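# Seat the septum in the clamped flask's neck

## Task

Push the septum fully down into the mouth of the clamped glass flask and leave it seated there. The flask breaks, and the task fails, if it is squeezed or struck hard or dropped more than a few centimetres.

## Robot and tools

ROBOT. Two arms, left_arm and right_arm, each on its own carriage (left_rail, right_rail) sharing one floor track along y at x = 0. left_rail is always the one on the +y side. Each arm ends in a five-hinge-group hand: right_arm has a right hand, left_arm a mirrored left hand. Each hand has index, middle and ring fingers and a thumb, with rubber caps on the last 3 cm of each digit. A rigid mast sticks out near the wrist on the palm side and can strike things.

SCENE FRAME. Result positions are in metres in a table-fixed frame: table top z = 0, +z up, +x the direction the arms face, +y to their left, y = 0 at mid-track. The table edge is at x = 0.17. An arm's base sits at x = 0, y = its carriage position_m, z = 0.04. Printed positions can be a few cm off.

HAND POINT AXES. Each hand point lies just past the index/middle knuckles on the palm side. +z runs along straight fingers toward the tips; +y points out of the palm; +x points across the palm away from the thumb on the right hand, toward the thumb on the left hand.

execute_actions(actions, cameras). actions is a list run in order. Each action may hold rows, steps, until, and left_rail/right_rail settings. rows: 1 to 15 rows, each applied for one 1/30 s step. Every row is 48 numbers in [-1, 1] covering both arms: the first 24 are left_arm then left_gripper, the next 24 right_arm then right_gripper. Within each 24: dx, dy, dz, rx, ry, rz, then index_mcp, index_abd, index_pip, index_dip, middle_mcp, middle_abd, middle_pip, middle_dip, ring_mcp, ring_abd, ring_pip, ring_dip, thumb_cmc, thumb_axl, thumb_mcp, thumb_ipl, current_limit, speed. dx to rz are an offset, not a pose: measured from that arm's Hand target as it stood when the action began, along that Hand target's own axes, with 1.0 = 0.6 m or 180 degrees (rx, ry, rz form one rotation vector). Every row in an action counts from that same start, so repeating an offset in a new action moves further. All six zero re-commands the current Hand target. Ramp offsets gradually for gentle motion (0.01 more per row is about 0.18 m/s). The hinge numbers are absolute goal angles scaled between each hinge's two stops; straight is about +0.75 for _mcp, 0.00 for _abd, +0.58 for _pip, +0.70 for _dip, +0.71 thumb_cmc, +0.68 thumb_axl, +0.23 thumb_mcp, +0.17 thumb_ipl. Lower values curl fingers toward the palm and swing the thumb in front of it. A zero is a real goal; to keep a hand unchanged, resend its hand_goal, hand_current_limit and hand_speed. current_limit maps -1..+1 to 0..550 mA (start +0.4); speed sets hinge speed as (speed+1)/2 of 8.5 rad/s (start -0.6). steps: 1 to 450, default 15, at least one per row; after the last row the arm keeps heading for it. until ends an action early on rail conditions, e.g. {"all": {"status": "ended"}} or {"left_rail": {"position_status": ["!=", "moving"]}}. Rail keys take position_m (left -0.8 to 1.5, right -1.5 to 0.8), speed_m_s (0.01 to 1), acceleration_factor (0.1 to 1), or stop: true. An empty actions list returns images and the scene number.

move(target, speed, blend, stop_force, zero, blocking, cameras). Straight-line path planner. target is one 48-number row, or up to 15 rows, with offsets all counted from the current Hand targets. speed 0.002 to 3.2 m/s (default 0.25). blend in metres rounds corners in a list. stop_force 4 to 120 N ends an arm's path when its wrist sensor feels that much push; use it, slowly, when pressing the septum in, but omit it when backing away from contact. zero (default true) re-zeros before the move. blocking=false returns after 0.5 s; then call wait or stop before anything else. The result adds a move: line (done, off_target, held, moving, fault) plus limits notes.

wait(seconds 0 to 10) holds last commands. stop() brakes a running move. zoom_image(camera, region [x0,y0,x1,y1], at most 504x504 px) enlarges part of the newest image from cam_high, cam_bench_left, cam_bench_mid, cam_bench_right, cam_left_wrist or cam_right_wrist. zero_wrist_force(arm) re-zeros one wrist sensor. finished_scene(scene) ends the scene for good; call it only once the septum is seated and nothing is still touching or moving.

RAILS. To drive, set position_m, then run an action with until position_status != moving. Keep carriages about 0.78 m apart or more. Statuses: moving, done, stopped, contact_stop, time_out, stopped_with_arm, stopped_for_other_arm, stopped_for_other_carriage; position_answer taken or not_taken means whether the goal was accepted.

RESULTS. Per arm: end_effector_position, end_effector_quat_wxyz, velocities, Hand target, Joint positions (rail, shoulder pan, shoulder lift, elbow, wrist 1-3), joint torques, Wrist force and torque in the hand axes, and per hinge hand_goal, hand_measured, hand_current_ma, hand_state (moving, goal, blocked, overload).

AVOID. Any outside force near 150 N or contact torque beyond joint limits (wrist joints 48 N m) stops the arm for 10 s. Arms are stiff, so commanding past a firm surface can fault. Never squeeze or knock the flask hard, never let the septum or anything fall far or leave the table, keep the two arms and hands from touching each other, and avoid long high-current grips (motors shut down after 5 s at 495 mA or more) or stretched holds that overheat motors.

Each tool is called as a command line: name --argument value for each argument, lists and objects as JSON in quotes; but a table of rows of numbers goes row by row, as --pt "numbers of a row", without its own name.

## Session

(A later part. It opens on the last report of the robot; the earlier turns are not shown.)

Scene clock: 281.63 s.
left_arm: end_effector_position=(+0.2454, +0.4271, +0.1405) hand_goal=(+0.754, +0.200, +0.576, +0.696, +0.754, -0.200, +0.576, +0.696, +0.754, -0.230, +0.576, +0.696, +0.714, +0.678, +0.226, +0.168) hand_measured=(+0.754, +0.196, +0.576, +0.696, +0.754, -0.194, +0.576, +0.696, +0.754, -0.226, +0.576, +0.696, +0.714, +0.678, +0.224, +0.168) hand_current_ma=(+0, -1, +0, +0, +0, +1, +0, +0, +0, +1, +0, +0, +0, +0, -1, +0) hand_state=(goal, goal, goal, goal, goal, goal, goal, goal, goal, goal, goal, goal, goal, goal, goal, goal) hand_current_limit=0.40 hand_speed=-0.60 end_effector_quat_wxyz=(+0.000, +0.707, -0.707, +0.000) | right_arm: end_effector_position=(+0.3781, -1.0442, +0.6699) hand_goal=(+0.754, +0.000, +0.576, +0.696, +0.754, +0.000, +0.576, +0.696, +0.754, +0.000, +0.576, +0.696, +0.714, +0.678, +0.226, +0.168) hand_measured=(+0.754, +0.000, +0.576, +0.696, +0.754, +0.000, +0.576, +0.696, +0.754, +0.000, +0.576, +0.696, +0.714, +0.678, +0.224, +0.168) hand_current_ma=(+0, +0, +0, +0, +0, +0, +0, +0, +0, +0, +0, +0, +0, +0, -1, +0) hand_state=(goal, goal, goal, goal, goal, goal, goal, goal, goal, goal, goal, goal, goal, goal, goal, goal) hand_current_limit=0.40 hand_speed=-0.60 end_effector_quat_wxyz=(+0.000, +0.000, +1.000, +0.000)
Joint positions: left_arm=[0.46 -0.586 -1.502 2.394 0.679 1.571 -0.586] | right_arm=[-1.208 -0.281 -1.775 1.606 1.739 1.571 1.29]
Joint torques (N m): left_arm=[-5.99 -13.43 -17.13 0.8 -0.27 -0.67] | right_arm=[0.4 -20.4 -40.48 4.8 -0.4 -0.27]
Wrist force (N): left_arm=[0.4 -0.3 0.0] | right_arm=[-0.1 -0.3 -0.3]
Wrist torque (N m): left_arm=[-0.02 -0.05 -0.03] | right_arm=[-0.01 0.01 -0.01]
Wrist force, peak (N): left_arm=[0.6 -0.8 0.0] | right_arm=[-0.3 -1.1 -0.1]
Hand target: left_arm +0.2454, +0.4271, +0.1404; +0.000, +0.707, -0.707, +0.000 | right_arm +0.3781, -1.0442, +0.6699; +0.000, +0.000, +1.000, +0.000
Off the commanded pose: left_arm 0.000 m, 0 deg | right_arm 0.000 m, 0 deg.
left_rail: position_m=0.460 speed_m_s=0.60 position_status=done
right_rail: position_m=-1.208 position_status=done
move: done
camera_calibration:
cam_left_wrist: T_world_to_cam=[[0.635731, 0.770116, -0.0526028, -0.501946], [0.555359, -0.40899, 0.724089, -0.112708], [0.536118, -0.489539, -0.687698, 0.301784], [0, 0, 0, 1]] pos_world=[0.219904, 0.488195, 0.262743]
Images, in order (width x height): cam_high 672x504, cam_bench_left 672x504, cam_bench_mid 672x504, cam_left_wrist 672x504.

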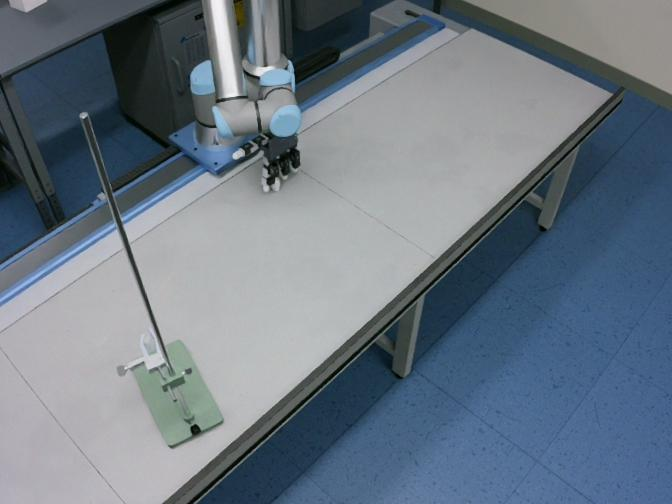

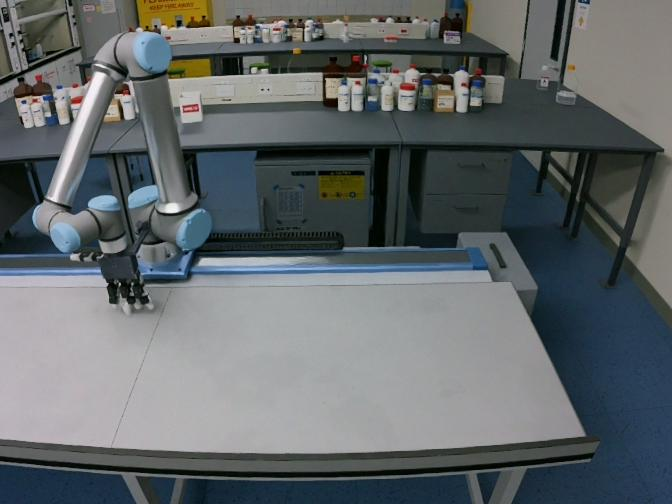

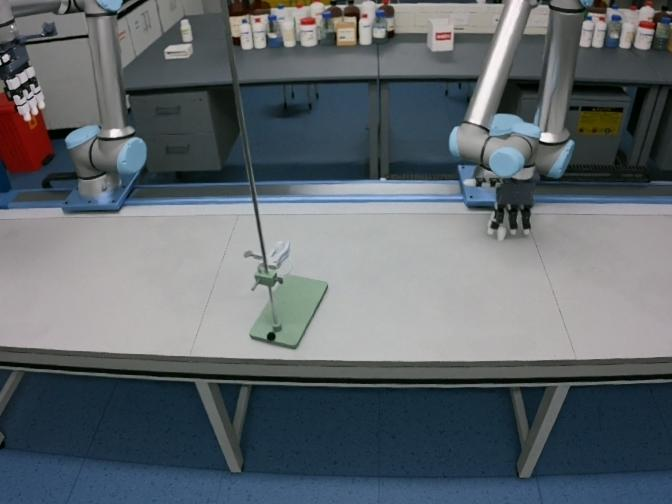

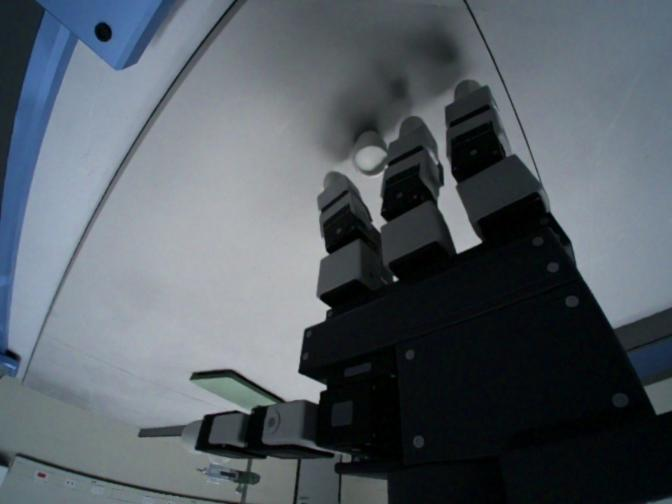

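execute_actions --actions '[{"rows":[[0,0.005,0,0,0,0, 0.754,0.2,0.576,0.696, 0.754,-0.2,0.576,0.696, 0.754,-0.23,0.576,0.696, 0.714,0.678,0.226,0.168,0.4,-0.9, 0,0,0,0,0,0, 0.754,0,0.576,0.696,0.754,0,0.576,0.696,0.754,0,0.576,0.696,0.714,0.678,0.226,0.168,0.4,-0.6]],"steps":20},{"rows":[[0,0,0,0,0,0, 0.754,0.0,0.576,0.696, 0.754,0.0,0.576,0.696, 0.754,-0.23,0.576,0.696, 0.714,0.678,0.226,0.168,0.4,-0.9, 0,0,0,0,0,0, 0.754,0,0.576,0.696,0.754,0,0.576,0.696,0.754,0,0.576,0.696,0.714,0.678,0.226,0.168,0.4,-0.6]],"steps":30},{"rows":[[0,0,0,0,0,0, 0.754,-0.1,0.576,0.696, 0.754,0.1,0.576,0.696, 0.754,-0.23,0.576,0.696, 0.714,0.678,0.226,0.168,0.4,-0.9, 0,0,0,0,0,0, 0.754,0,0.576,0.696,0.754,0,0.576,0.696,0.754,0,0.576,0.696,0.714,0.678,0.226,0.168,0.4,-0.6]],"steps":30}]' --cameras '["cam_left_wrist","cam_bench_mid","cam_high","cam_bench_left"]'

zoom_image --camera "cam_left_wrist" --region '[300, 60, 460, 200]'

zoom_image --camera "cam_bench_mid" --region '[460, 180, 540, 250]'

zoom_image --camera "cam_high" --region '[240, 140, 310, 210]'

Scene clock: 309.27 s.
left_arm: end_effector_position=(+0.2424, +0.4271, +0.1404) hand_goal=(+0.754, -0.100, +0.576, +0.696, +0.754, +0.100, +0.576, +0.696, +0.754, -0.230, +0.576, +0.696, +0.714, +0.678, +0.226, +0.168) hand_measured=(+0.754, +0.020, +0.576, +0.696, +0.754, -0.022, +0.576, +0.696, +0.754, -0.226, +0.576, +0.696, +0.714, +0.678, +0.224, +0.168) hand_current_ma=(+0, +244, +0, +0, +0, -253, +0, +0, +0, +1, +0, +0, +0, +0, -1, +0) hand_state=(goal, blocked, goal, goal, goal, blocked, goal, goal, goal, goal, goal, goal, goal, goal, goal, goal) hand_current_limit=0.40 hand_speed=-0.90 end_effector_quat_wxyz=(+0.000, +0.707, -0.707, +0.000) | right_arm: end_effector_position=(+0.3781, -1.0442, +0.6699) hand_goal=(+0.754, +0.000, +0.576, +0.696, +0.754, +0.000, +0.576, +0.696, +0.754, +0.000, +0.576, +0.696, +0.714, +0.678, +0.226, +0.168) hand_measured=(+0.754, +0.000, +0.576, +0.696, +0.754, +0.000, +0.576, +0.696, +0.754, +0.000, +0.576, +0.696, +0.714, +0.678, +0.224, +0.168) hand_current_ma=(+0, +0, +0, +0, +0, +0, +0, +0, +0, +0, +0, +0, +0, +0, -1, +0) hand_state=(goal, goal, goal, goal, goal, goal, goal, goal, goal, goal, goal, goal, goal, goal, goal, goal) hand_current_limit=0.40 hand_speed=-0.60 end_effector_quat_wxyz=(+0.000, +0.000, +1.000, +0.000)
Joint positions: left_arm=[0.46 -0.592 -1.507 2.4 0.678 1.571 -0.592] | right_arm=[-1.208 -0.281 -1.775 1.606 1.739 1.571 1.29]
Joint torques (N m): left_arm=[-10.59 -44.65 -16.97 0.88 -0.83 -2.22] | right_arm=[1.03 -19.75 -40.72 4.89 -0.22 -0.43]
Wrist force (N): left_arm=[0.4 0.1 -0.2] | right_arm=[-0.3 -0.3 0.2]
Wrist torque (N m): left_arm=[0.04 -0.06 0.15] | right_arm=[-0.05 0.03 -0.03]
Wrist force, peak (N): left_arm=[0.6 -0.5 0.1] | right_arm=[-0.7 -0.7 -0.1]
Hand target: left_arm +0.2424, +0.4271, +0.1404; +0.000, +0.707, -0.707, +0.000 | right_arm +0.3781, -1.0442, +0.6699; +0.000, +0.000, +1.000, +0.000
Off the commanded pose: left_arm 0.000 m, 0 deg | right_arm 0.000 m, 0 deg.
left_rail: position_m=0.460 speed_m_s=0.60 position_status=done
right_rail: position_m=-1.208 position_status=done
camera_calibration:
cam_left_wrist: T_world_to_cam=[[0.635688, 0.770148, -0.0526581, -0.500036], [0.555407, -0.40893, 0.724085, -0.111008], [0.536119, -0.489539, -0.687698, 0.303323], [0, 0, 0, 1]] pos_world=[0.216904, 0.488196, 0.262643]
Images, in order (width x height): cam_high 672x504, cam_bench_left 672x504, cam_bench_mid 672x504, cam_left_wrist 672x504.

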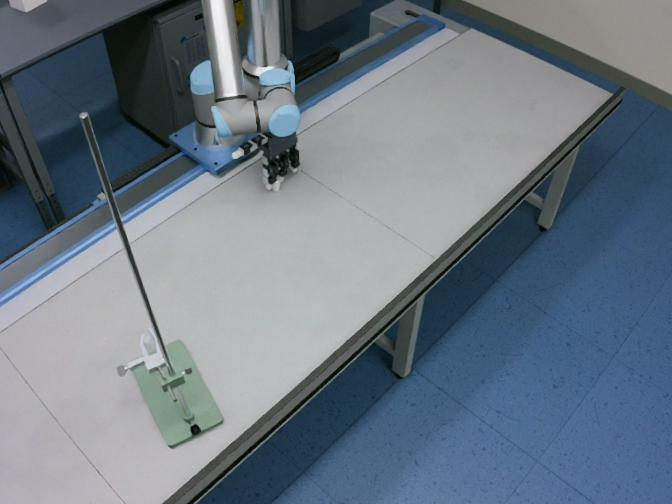

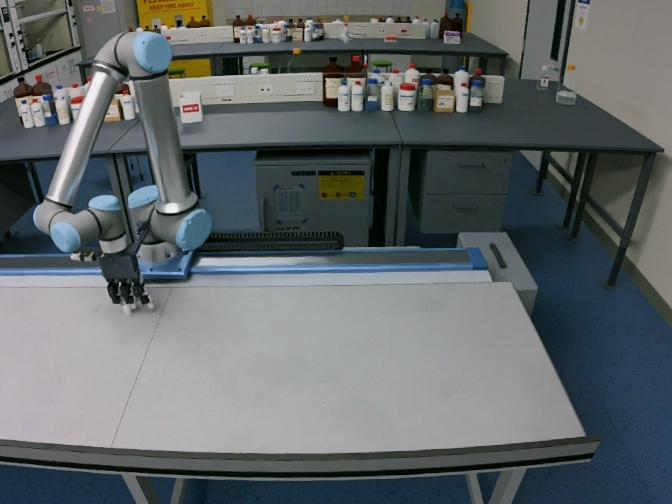

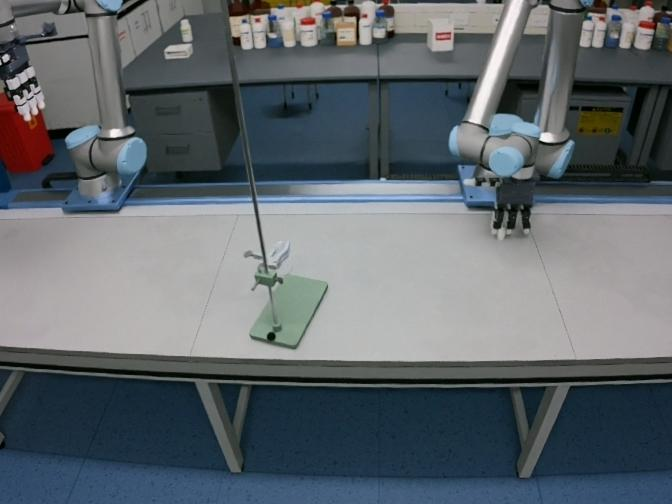

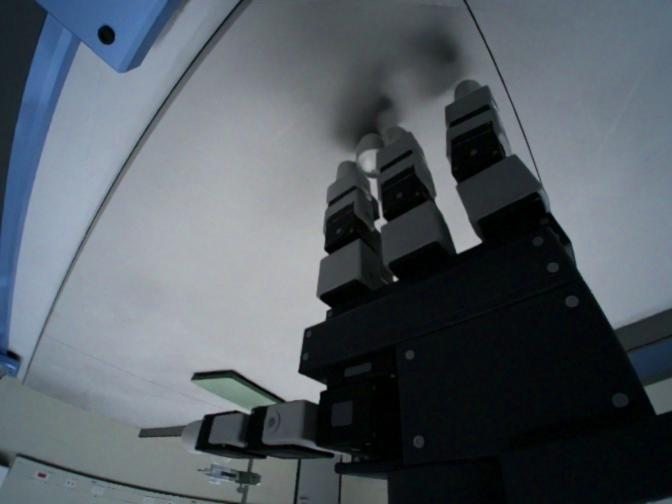

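Scaled by 3.150 from the camera's 672x504 image, which has a finer 960x720 frame.

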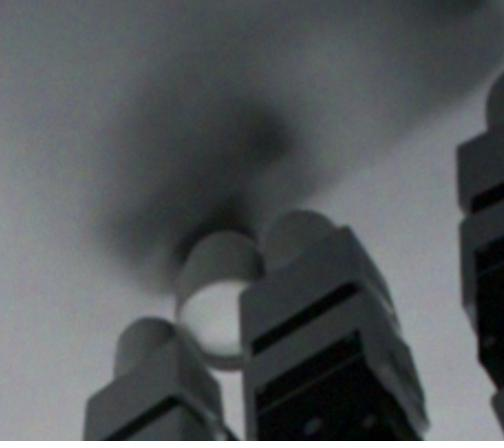

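Scaled by 6.300 from the camera's 672x504 image, which has a finer 960x720 frame.

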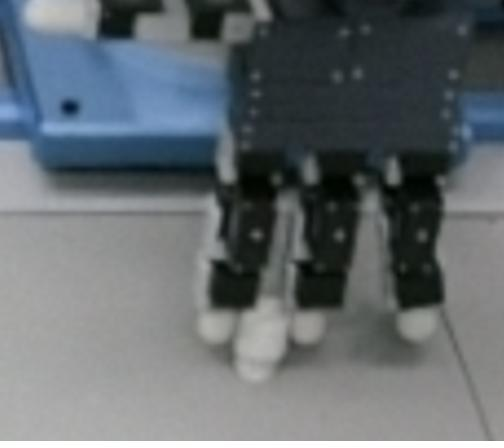

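Scaled by 7.200 from the camera's 672x504 image, which has a finer 960x720 frame.

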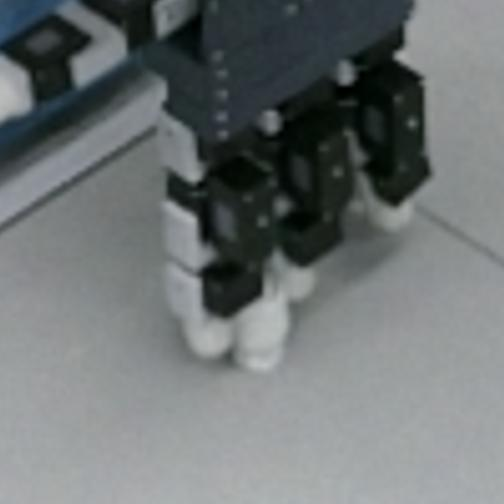

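move --pt "0 0 0 0 0 0 0.754 -0.12 0.576 0.696 0.754 0.12 0.576 0.696 0.754 -0.23 0.576 0.696 0.714 0.678 0.226 0.168 0.4 -0.9 0 0 0 0 0 0 0.754 0 0.576 0.696 0.754 0 0.576 0.696 0.754 0 0.576 0.696 0.714 0.678 0.226 0.168 0.4 -0.6" --pt "0 0 -0.25 0 0 0 0.754 -0.12 0.576 0.696 0.754 0.12 0.576 0.696 0.754 -0.23 0.576 0.696 0.714 0.678 0.226 0.168 0.4 -0.9 0 0 0 0 0 0 0.754 0 0.576 0.696 0.754 0 0.576 0.696 0.754 0 0.576 0.696 0.714 0.678 0.226 0.168 0.4 -0.6" --speed 0.06 --cameras '["cam_left_wrist","cam_bench_mid","cam_high","cam_bench_left"]'

zoom_image --camera "cam_left_wrist" --region '[300, 60, 460, 200]'

zoom_image --camera "cam_bench_mid" --region '[460, 150, 540, 220]'

zoom_image --camera "cam_high" --region '[240, 110, 310, 180]'

zoom_image --camera "cam_bench_left" --region '[80, 230, 170, 310]'

Scene clock: 324.07 s.
left_arm: end_effector_position=(+0.2424, +0.4271, +0.2903) hand_goal=(+0.754, -0.120, +0.576, +0.696, +0.754, +0.120, +0.576, +0.696, +0.754, -0.230, +0.576, +0.696, +0.714, +0.678, +0.226, +0.168) hand_measured=(+0.754, +0.018, +0.576, +0.696, +0.754, -0.022, +0.576, +0.696, +0.754, -0.226, +0.576, +0.696, +0.714, +0.678, +0.224, +0.168) hand_current_ma=(+0, +309, +0, +0, +0, -320, +0, +0, +0, +1, +0, +0, +0, +0, -1, +0) hand_state=(goal, blocked, goal, goal, goal, blocked, goal, goal, goal, goal, goal, goal, goal, goal, goal, goal) hand_current_limit=0.40 hand_speed=-0.90 end_effector_quat_wxyz=(+0.000, +0.707, -0.707, +0.000) | right_arm: end_effector_position=(+0.3781, -1.0442, +0.6699) hand_goal=(+0.754, +0.000, +0.576, +0.696, +0.754, +0.000, +0.576, +0.696, +0.754, +0.000, +0.576, +0.696, +0.714, +0.678, +0.226, +0.168) hand_measured=(+0.754, +0.000, +0.576, +0.696, +0.754, +0.000, +0.576, +0.696, +0.754, +0.000, +0.576, +0.696, +0.714, +0.678, +0.224, +0.168) hand_current_ma=(+0, +0, +0, +0, +0, +0, +0, +0, +0, +0, +0, +0, +0, +0, -1, +0) hand_state=(goal, goal, goal, goal, goal, goal, goal, goal, goal, goal, goal, goal, goal, goal, goal, goal) hand_current_limit=0.40 hand_speed=-0.60 end_effector_quat_wxyz=(+0.000, +0.000, +1.000, +0.000)
Joint positions: left_arm=[0.46 -0.592 -1.728 2.258 1.041 1.571 -0.592] | right_arm=[-1.208 -0.281 -1.775 1.606 1.739 1.571 1.29]
Joint torques (N m): left_arm=[8.33 -36.86 -43.57 7.46 1.45 1.15] | right_arm=[0.3 -21.98 -40.73 4.75 -0.15 -0.53]
Wrist force (N): left_arm=[0.3 -0.2 -0.1] | right_arm=[-0.5 -0.7 -0.3]
Wrist torque (N m): left_arm=[-0.03 -0.06 0.16] | right_arm=[-0.06 0.07 -0.05]
Wrist force, peak (N): left_arm=[0.3 -0.8 -0.7] | right_arm=[-0.4 -0.9 -0.3]
Hand target: left_arm +0.2424, +0.4271, +0.2904; +0.000, +0.707, -0.707, +0.000 | right_arm +0.3781, -1.0442, +0.6699; +0.000, +0.000, +1.000, +0.000
Off the commanded pose: left_arm 0.000 m, 0 deg | right_arm 0.000 m, 0 deg.
left_rail: position_m=0.460 speed_m_s=0.60 position_status=done
right_rail: position_m=-1.208 position_status=done
move: done
camera_calibration:
cam_left_wrist: T_world_to_cam=[[0.635652, 0.770174, -0.0527037, -0.492129], [0.555448, -0.408881, 0.724081, -0.21958], [0.536119, -0.489538, -0.687698, 0.406409], [0, 0, 0, 1]] pos_world=[0.216904, 0.488196, 0.412543]
Images, in order (width x height): cam_high 672x504, cam_bench_left 672x504, cam_bench_mid 672x504, cam_left_wrist 672x504.

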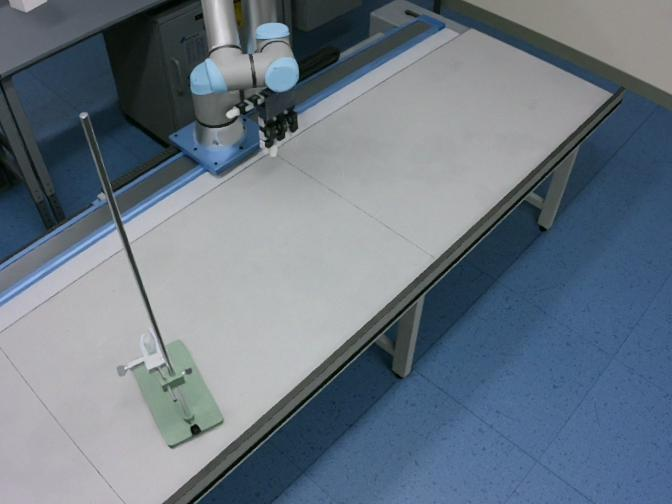

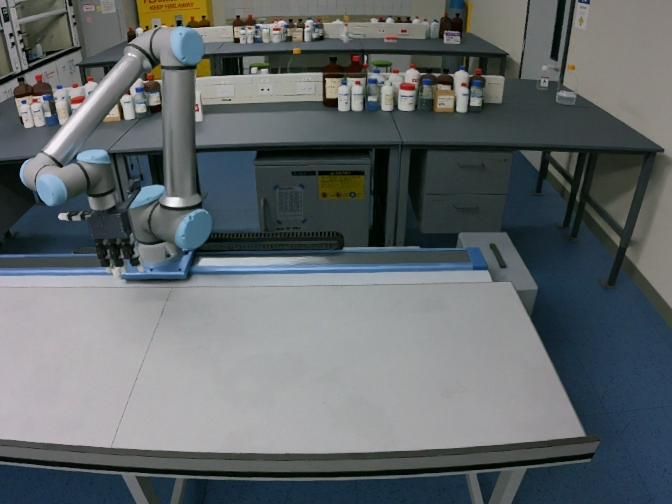

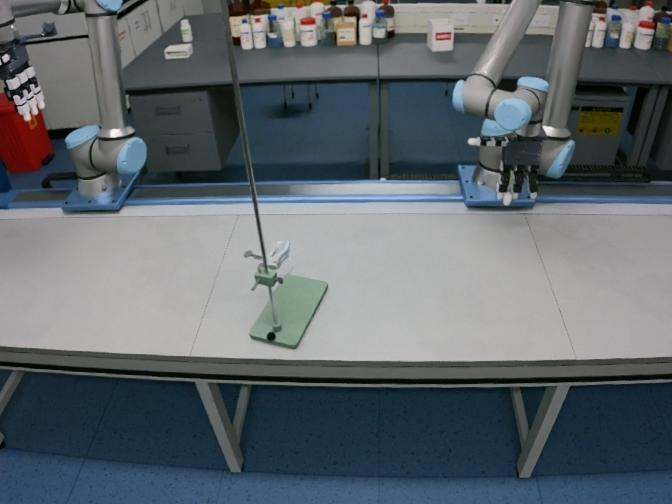

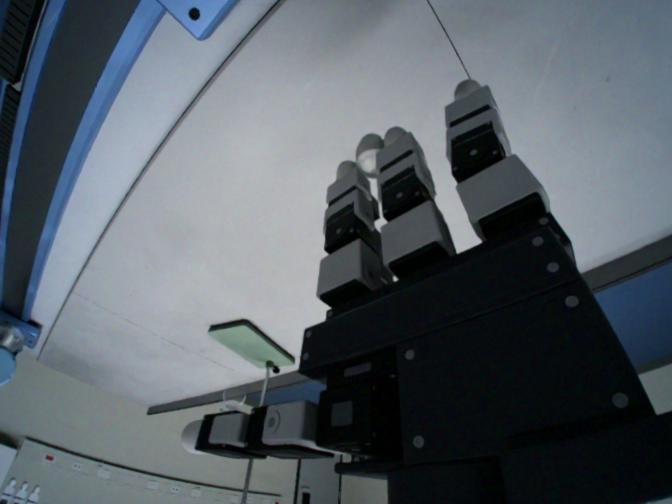

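Scaled by 3.150 from the camera's 672x504 image, which has a finer 960x720 frame.

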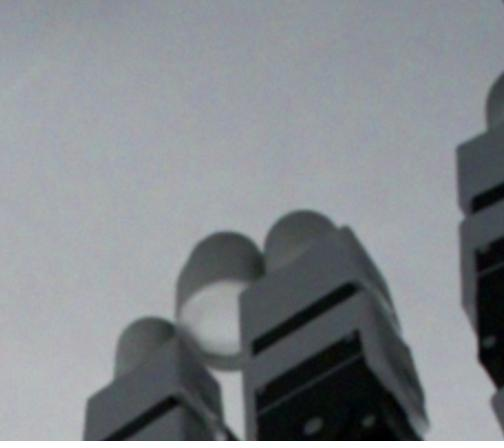

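Scaled by 6.300 from the camera's 672x504 image, which has a finer 960x720 frame.

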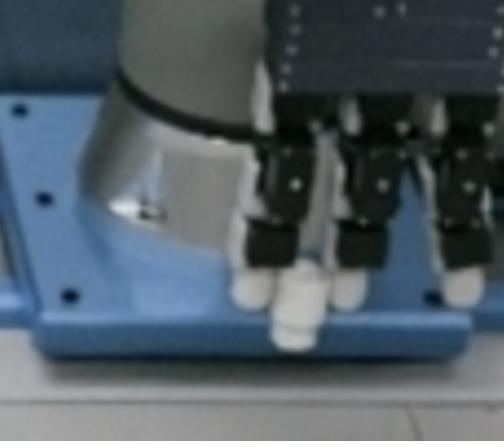

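Scaled by 7.200 from the camera's 672x504 image, which has a finer 960x720 frame.

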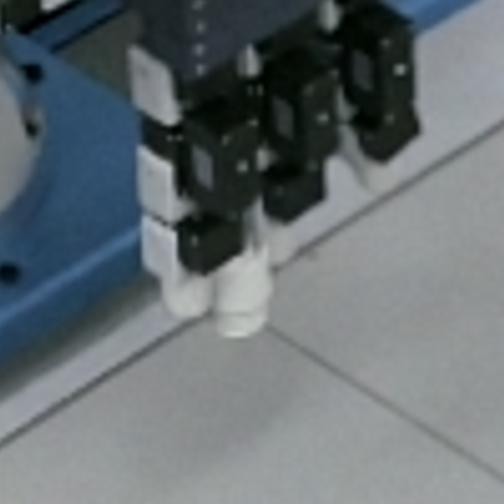

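Scaled by 5.600 from the camera's 672x504 image, which has a finer 960x720 frame.

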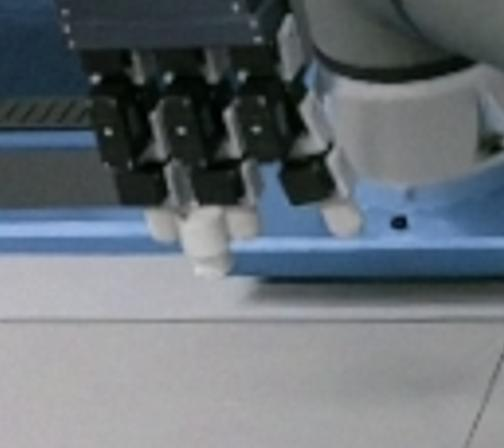

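move --target '[0,0,-0.267,0,0,0, 0.754,-0.12,0.576,0.696, 0.754,0.12,0.576,0.696, 0.754,-0.23,0.576,0.696, 0.714,0.678,0.226,0.168,0.4,-0.9, 0,0,0,0,0,0, 0.754,0,0.576,0.696,0.754,0,0.576,0.696,0.754,0,0.576,0.696,0.714,0.678,0.226,0.168,0.4,-0.6]' --speed 0.15

execute_actions --actions '[{"left_rail":{"position_m":-0.07,"speed_m_s":0.4,"acceleration_factor":0.3},"steps":200,"until":{"left_rail":{"position_status":["!=","moving"]}}},{"steps":10}]' --cameras '["all"]'

zoom_image --camera "cam_left_wrist" --region '[230, 120, 430, 320]'

Scene clock: 335.63 s.
left_arm: end_effector_position=(+0.2424, +0.4271, +0.4505) hand_goal=(+0.754, -0.120, +0.576, +0.696, +0.754, +0.120, +0.576, +0.696, +0.754, -0.230, +0.576, +0.696, +0.714, +0.678, +0.226, +0.168) hand_measured=(+0.754, +0.018, +0.576, +0.696, +0.754, -0.022, +0.576, +0.696, +0.754, -0.226, +0.576, +0.696, +0.714, +0.678, +0.224, +0.168) hand_current_ma=(+0, +309, +0, +0, +0, -320, +0, +0, +0, +1, +0, +0, +0, +0, -1, +0) hand_state=(goal, blocked, goal, goal, goal, blocked, goal, goal, goal, goal, goal, goal, goal, goal, goal, goal) hand_current_limit=0.40 hand_speed=-0.90 end_effector_quat_wxyz=(+0.000, +0.707, -0.707, +0.000) | right_arm: end_effector_position=(+0.3781, -1.0442, +0.6699) hand_goal=(+0.754, +0.000, +0.576, +0.696, +0.754, +0.000, +0.576, +0.696, +0.754, +0.000, +0.576, +0.696, +0.714, +0.678, +0.226, +0.168) hand_measured=(+0.754, +0.000, +0.576, +0.696, +0.754, +0.000, +0.576, +0.696, +0.754, +0.000, +0.576, +0.696, +0.714, +0.678, +0.224, +0.168) hand_current_ma=(+0, +0, +0, +0, +0, +0, +0, +0, +0, +0, +0, +0, +0, +0, -1, +0) hand_state=(goal, goal, goal, goal, goal, goal, goal, goal, goal, goal, goal, goal, goal, goal, goal, goal) hand_current_limit=0.40 hand_speed=-0.60 end_effector_quat_wxyz=(+0.000, +0.000, +1.000, +0.000)
Joint positions: left_arm=[0.46 -0.592 -1.84 2.041 1.369 1.571 -0.592] | right_arm=[-1.208 -0.281 -1.775 1.606 1.739 1.571 1.29]
Joint torques (N m): left_arm=[9 -29.76 -49.1 7.61 -2.22 1.97] | right_arm=[1.71 -21.03 -40.54 4.78 -0.42 -0.34]
Wrist force (N): left_arm=[-0.1 0.1 -0.2] | right_arm=[-0.4 -0.4 -0.3]
Wrist torque (N m): left_arm=[0.05 -0.01 0.11] | right_arm=[-0.02 0.05 -0.03]
Wrist force, peak (N): left_arm=[0.4 -0.2 0.9] | right_arm=[-0.2 -0.9 -0.5]
Hand target: left_arm +0.2424, +0.4271, +0.4506; +0.000, +0.707, -0.707, +0.000 | right_arm +0.3781, -1.0442, +0.6699; +0.000, +0.000, +1.000, +0.000
Off the commanded pose: left_arm 0.000 m, 0 deg | right_arm 0.000 m, 0 deg.
left_rail: position_m=0.460 speed_m_s=0.60 position_status=done
right_rail: position_m=-1.208 position_status=done
move: done

Scene clock: 338.67 s.
left_arm: end_effector_position=(+0.2424, -0.1029, +0.4506) hand_goal=(+0.754, -0.120, +0.576, +0.696, +0.754, +0.120, +0.576, +0.696, +0.754, -0.230, +0.576, +0.696, +0.714, +0.678, +0.226, +0.168) hand_measured=(+0.754, +0.018, +0.576, +0.696, +0.754, -0.022, +0.576, +0.696, +0.754, -0.226, +0.576, +0.696, +0.714, +0.678, +0.224, +0.168) hand_current_ma=(+0, +309, +0, +0, +0, -320, +0, +0, +0, +1, +0, +0, +0, +0, -1, +0) hand_state=(goal, blocked, goal, goal, goal, blocked, goal, goal, goal, goal, goal, goal, goal, goal, goal, goal) hand_current_limit=0.40 hand_speed=-0.90 end_effector_quat_wxyz=(+0.000, +0.707, -0.707, +0.000) | right_arm: end_effector_position=(+0.3781, -1.0442, +0.6699) hand_goal=(+0.754, +0.000, +0.576, +0.696, +0.754, +0.000, +0.576, +0.696, +0.754, +0.000, +0.576, +0.696, +0.714, +0.678, +0.226, +0.168) hand_measured=(+0.754, +0.000, +0.576, +0.696, +0.754, +0.000, +0.576, +0.696, +0.754, +0.000, +0.576, +0.696, +0.714, +0.678, +0.224, +0.168) hand_current_ma=(+0, +0, +0, +0, +0, +0, +0, +0, +0, +0, +0, +0, +0, +0, -1, +0) hand_state=(goal, goal, goal, goal, goal, goal, goal, goal, goal, goal, goal, goal, goal, goal, goal, goal) hand_current_limit=0.40 hand_speed=-0.60 end_effector_quat_wxyz=(+0.000, +0.000, +1.000, +0.000)
Joint positions: left_arm=[-0.07 -0.592 -1.84 2.041 1.37 1.571 -0.592] | right_arm=[-1.208 -0.281 -1.775 1.606 1.739 1.571 1.29]
Joint torques (N m): left_arm=[-10.27 -1.46 -45.73 6.73 -1.05 1.82] | right_arm=[0.48 -21.83 -41.23 4.84 -0.37 -0.52]
Wrist force (N): left_arm=[0.2 0.3 0.0] | right_arm=[-0.4 -0.2 0.0]
Wrist torque (N m): left_arm=[0.05 -0.05 0.12] | right_arm=[-0.02 0.05 -0.04]
Wrist force, peak (N): left_arm=[0.8 0.6 0.7] | right_arm=[-0.4 -0.9 -0.1]
Hand target: left_arm +0.2424, -0.1029, +0.4506; +0.000, +0.707, -0.707, +0.000 | right_arm +0.3781, -1.0442, +0.6699; +0.000, +0.000, +1.000, +0.000
Off the commanded pose: left_arm 0.000 m, 0 deg | right_arm 0.000 m, 0 deg.
left_rail: position_m=-0.070 speed_m_s=0.40 position_status=done
right_rail: position_m=-1.208 position_status=done
camera_calibration:
cam_left_wrist: T_world_to_cam=[[0.635688, 0.770148, -0.0526581, -0.075523], [0.555407, -0.40893, 0.724085, -0.552352], [0.536119, -0.489539, -0.687698, 0.257192], [0, 0, 0, 1]] pos_world=[0.216904, -0.0418045, 0.572843]

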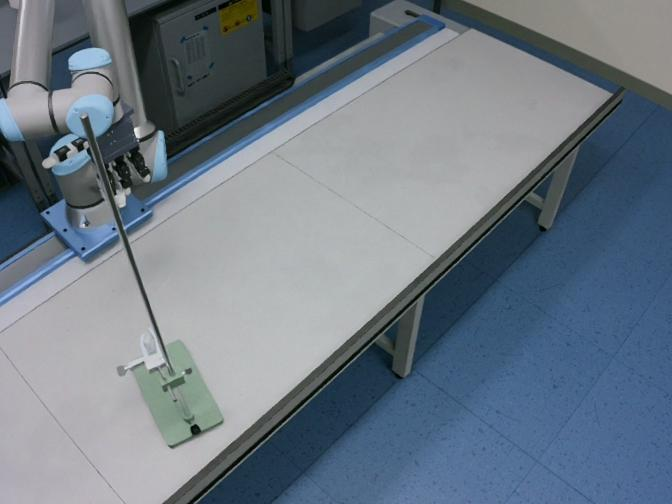

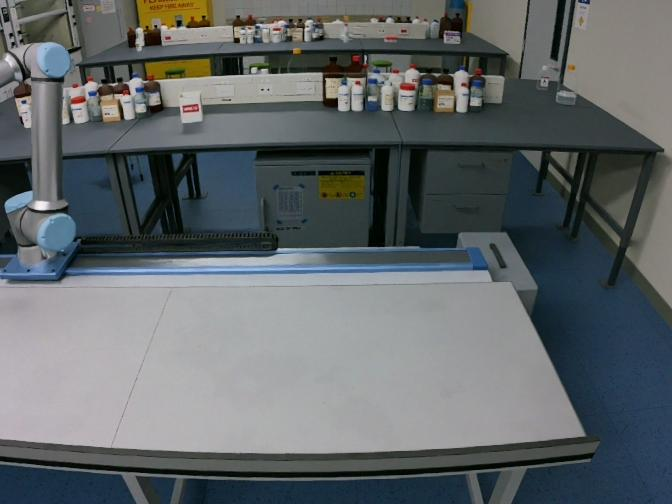

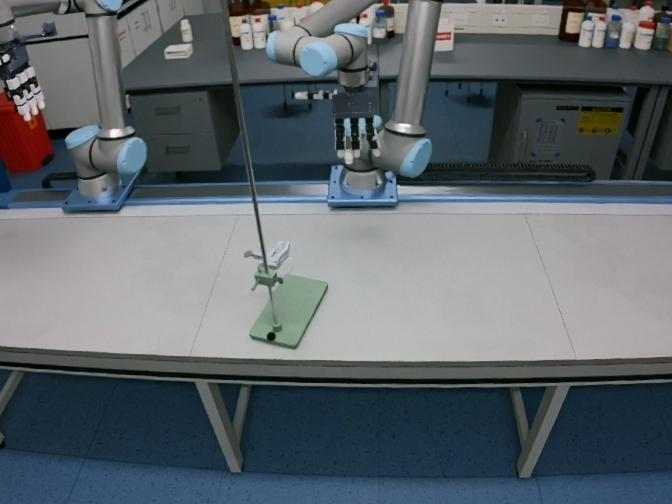

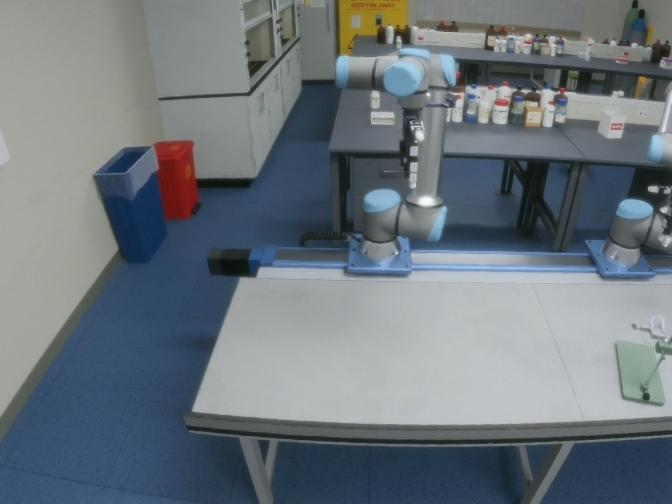

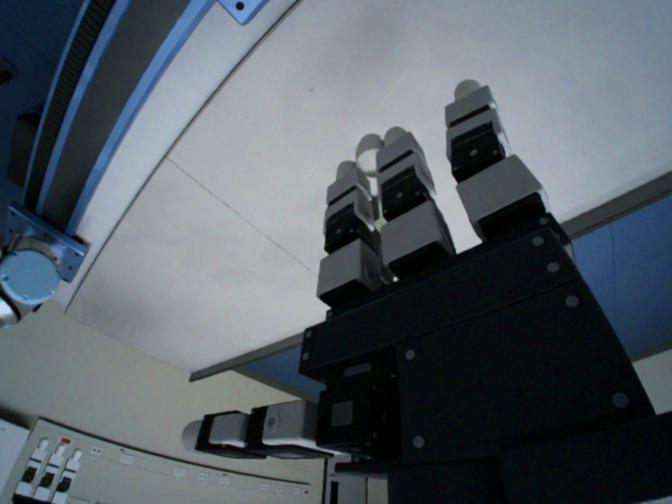

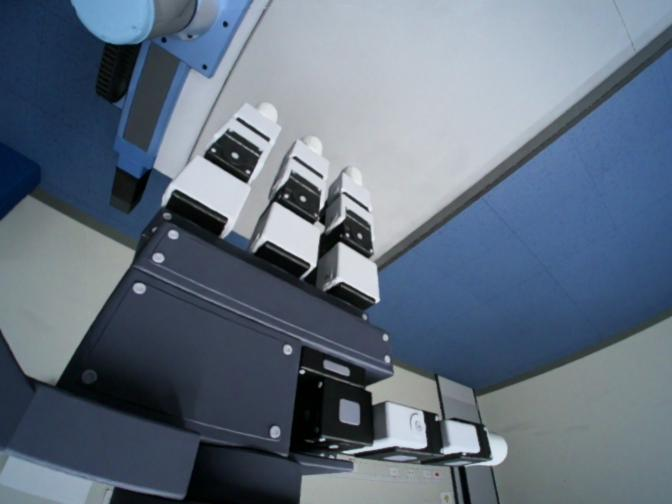

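Scaled by 2.520 from the camera's 672x504 image, which has a finer 960x720 frame.

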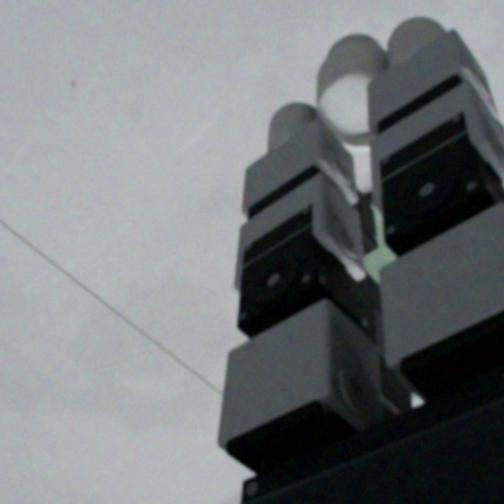

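zoom_image --camera "cam_bench_mid" --region '[320, 120, 400, 190]'

zoom_image --camera "cam_bench_mid" --region '[235, 230, 315, 300]'

zoom_image --camera "cam_high" --region '[90, 150, 160, 220]'

zoom_image --camera "cam_high" --region '[110, 310, 200, 400]'

zoom_image --camera "cam_bench_right" --region '[612, 300, 672, 360]'

Scaled by 6.300 from the camera's 672x504 image, which has a finer 960x720 frame.

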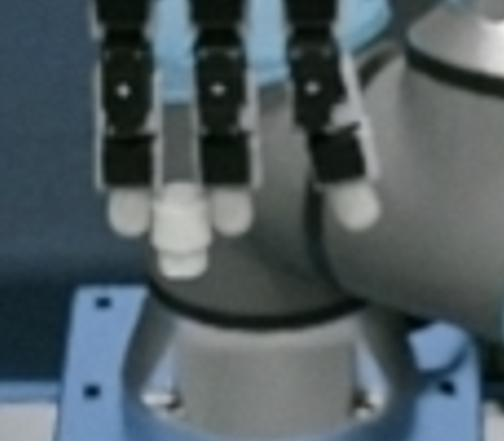

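Scaled by 6.300 from the camera's 672x504 image, which has a finer 960x720 frame.

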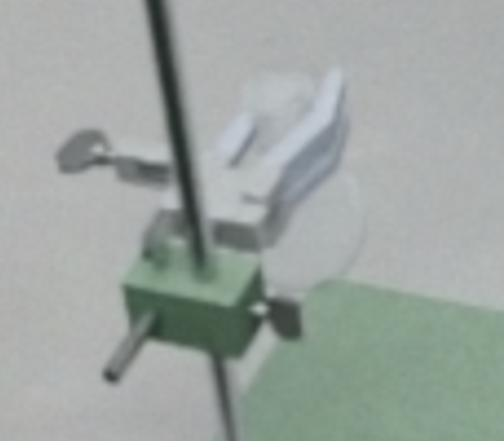

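Scaled by 7.200 from the camera's 672x504 image, which has a finer 960x720 frame.

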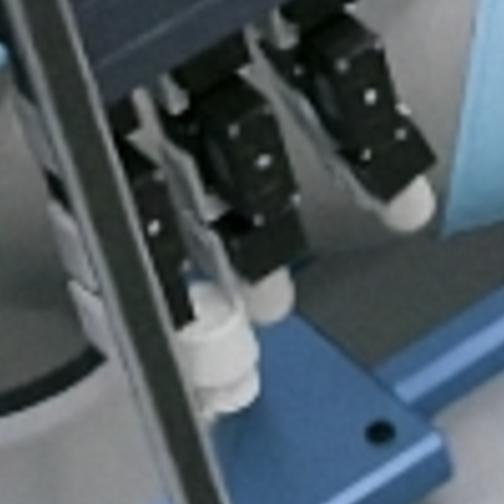

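Scaled by 5.600 from the camera's 672x504 image, which has a finer 960x720 frame.

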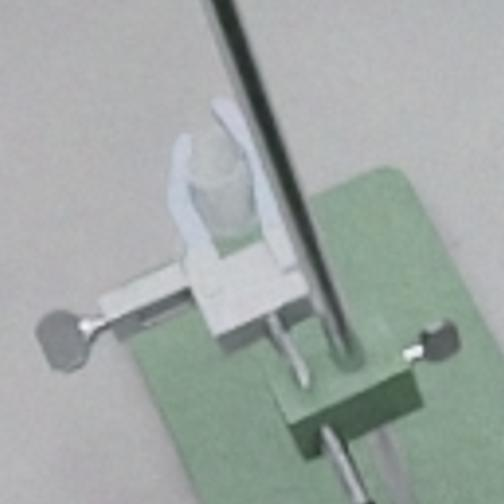

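Scaled by 8.400 from the camera's 672x504 image, which has a finer 960x720 frame.

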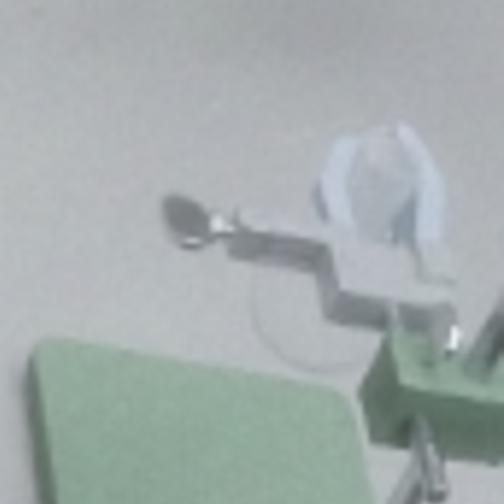

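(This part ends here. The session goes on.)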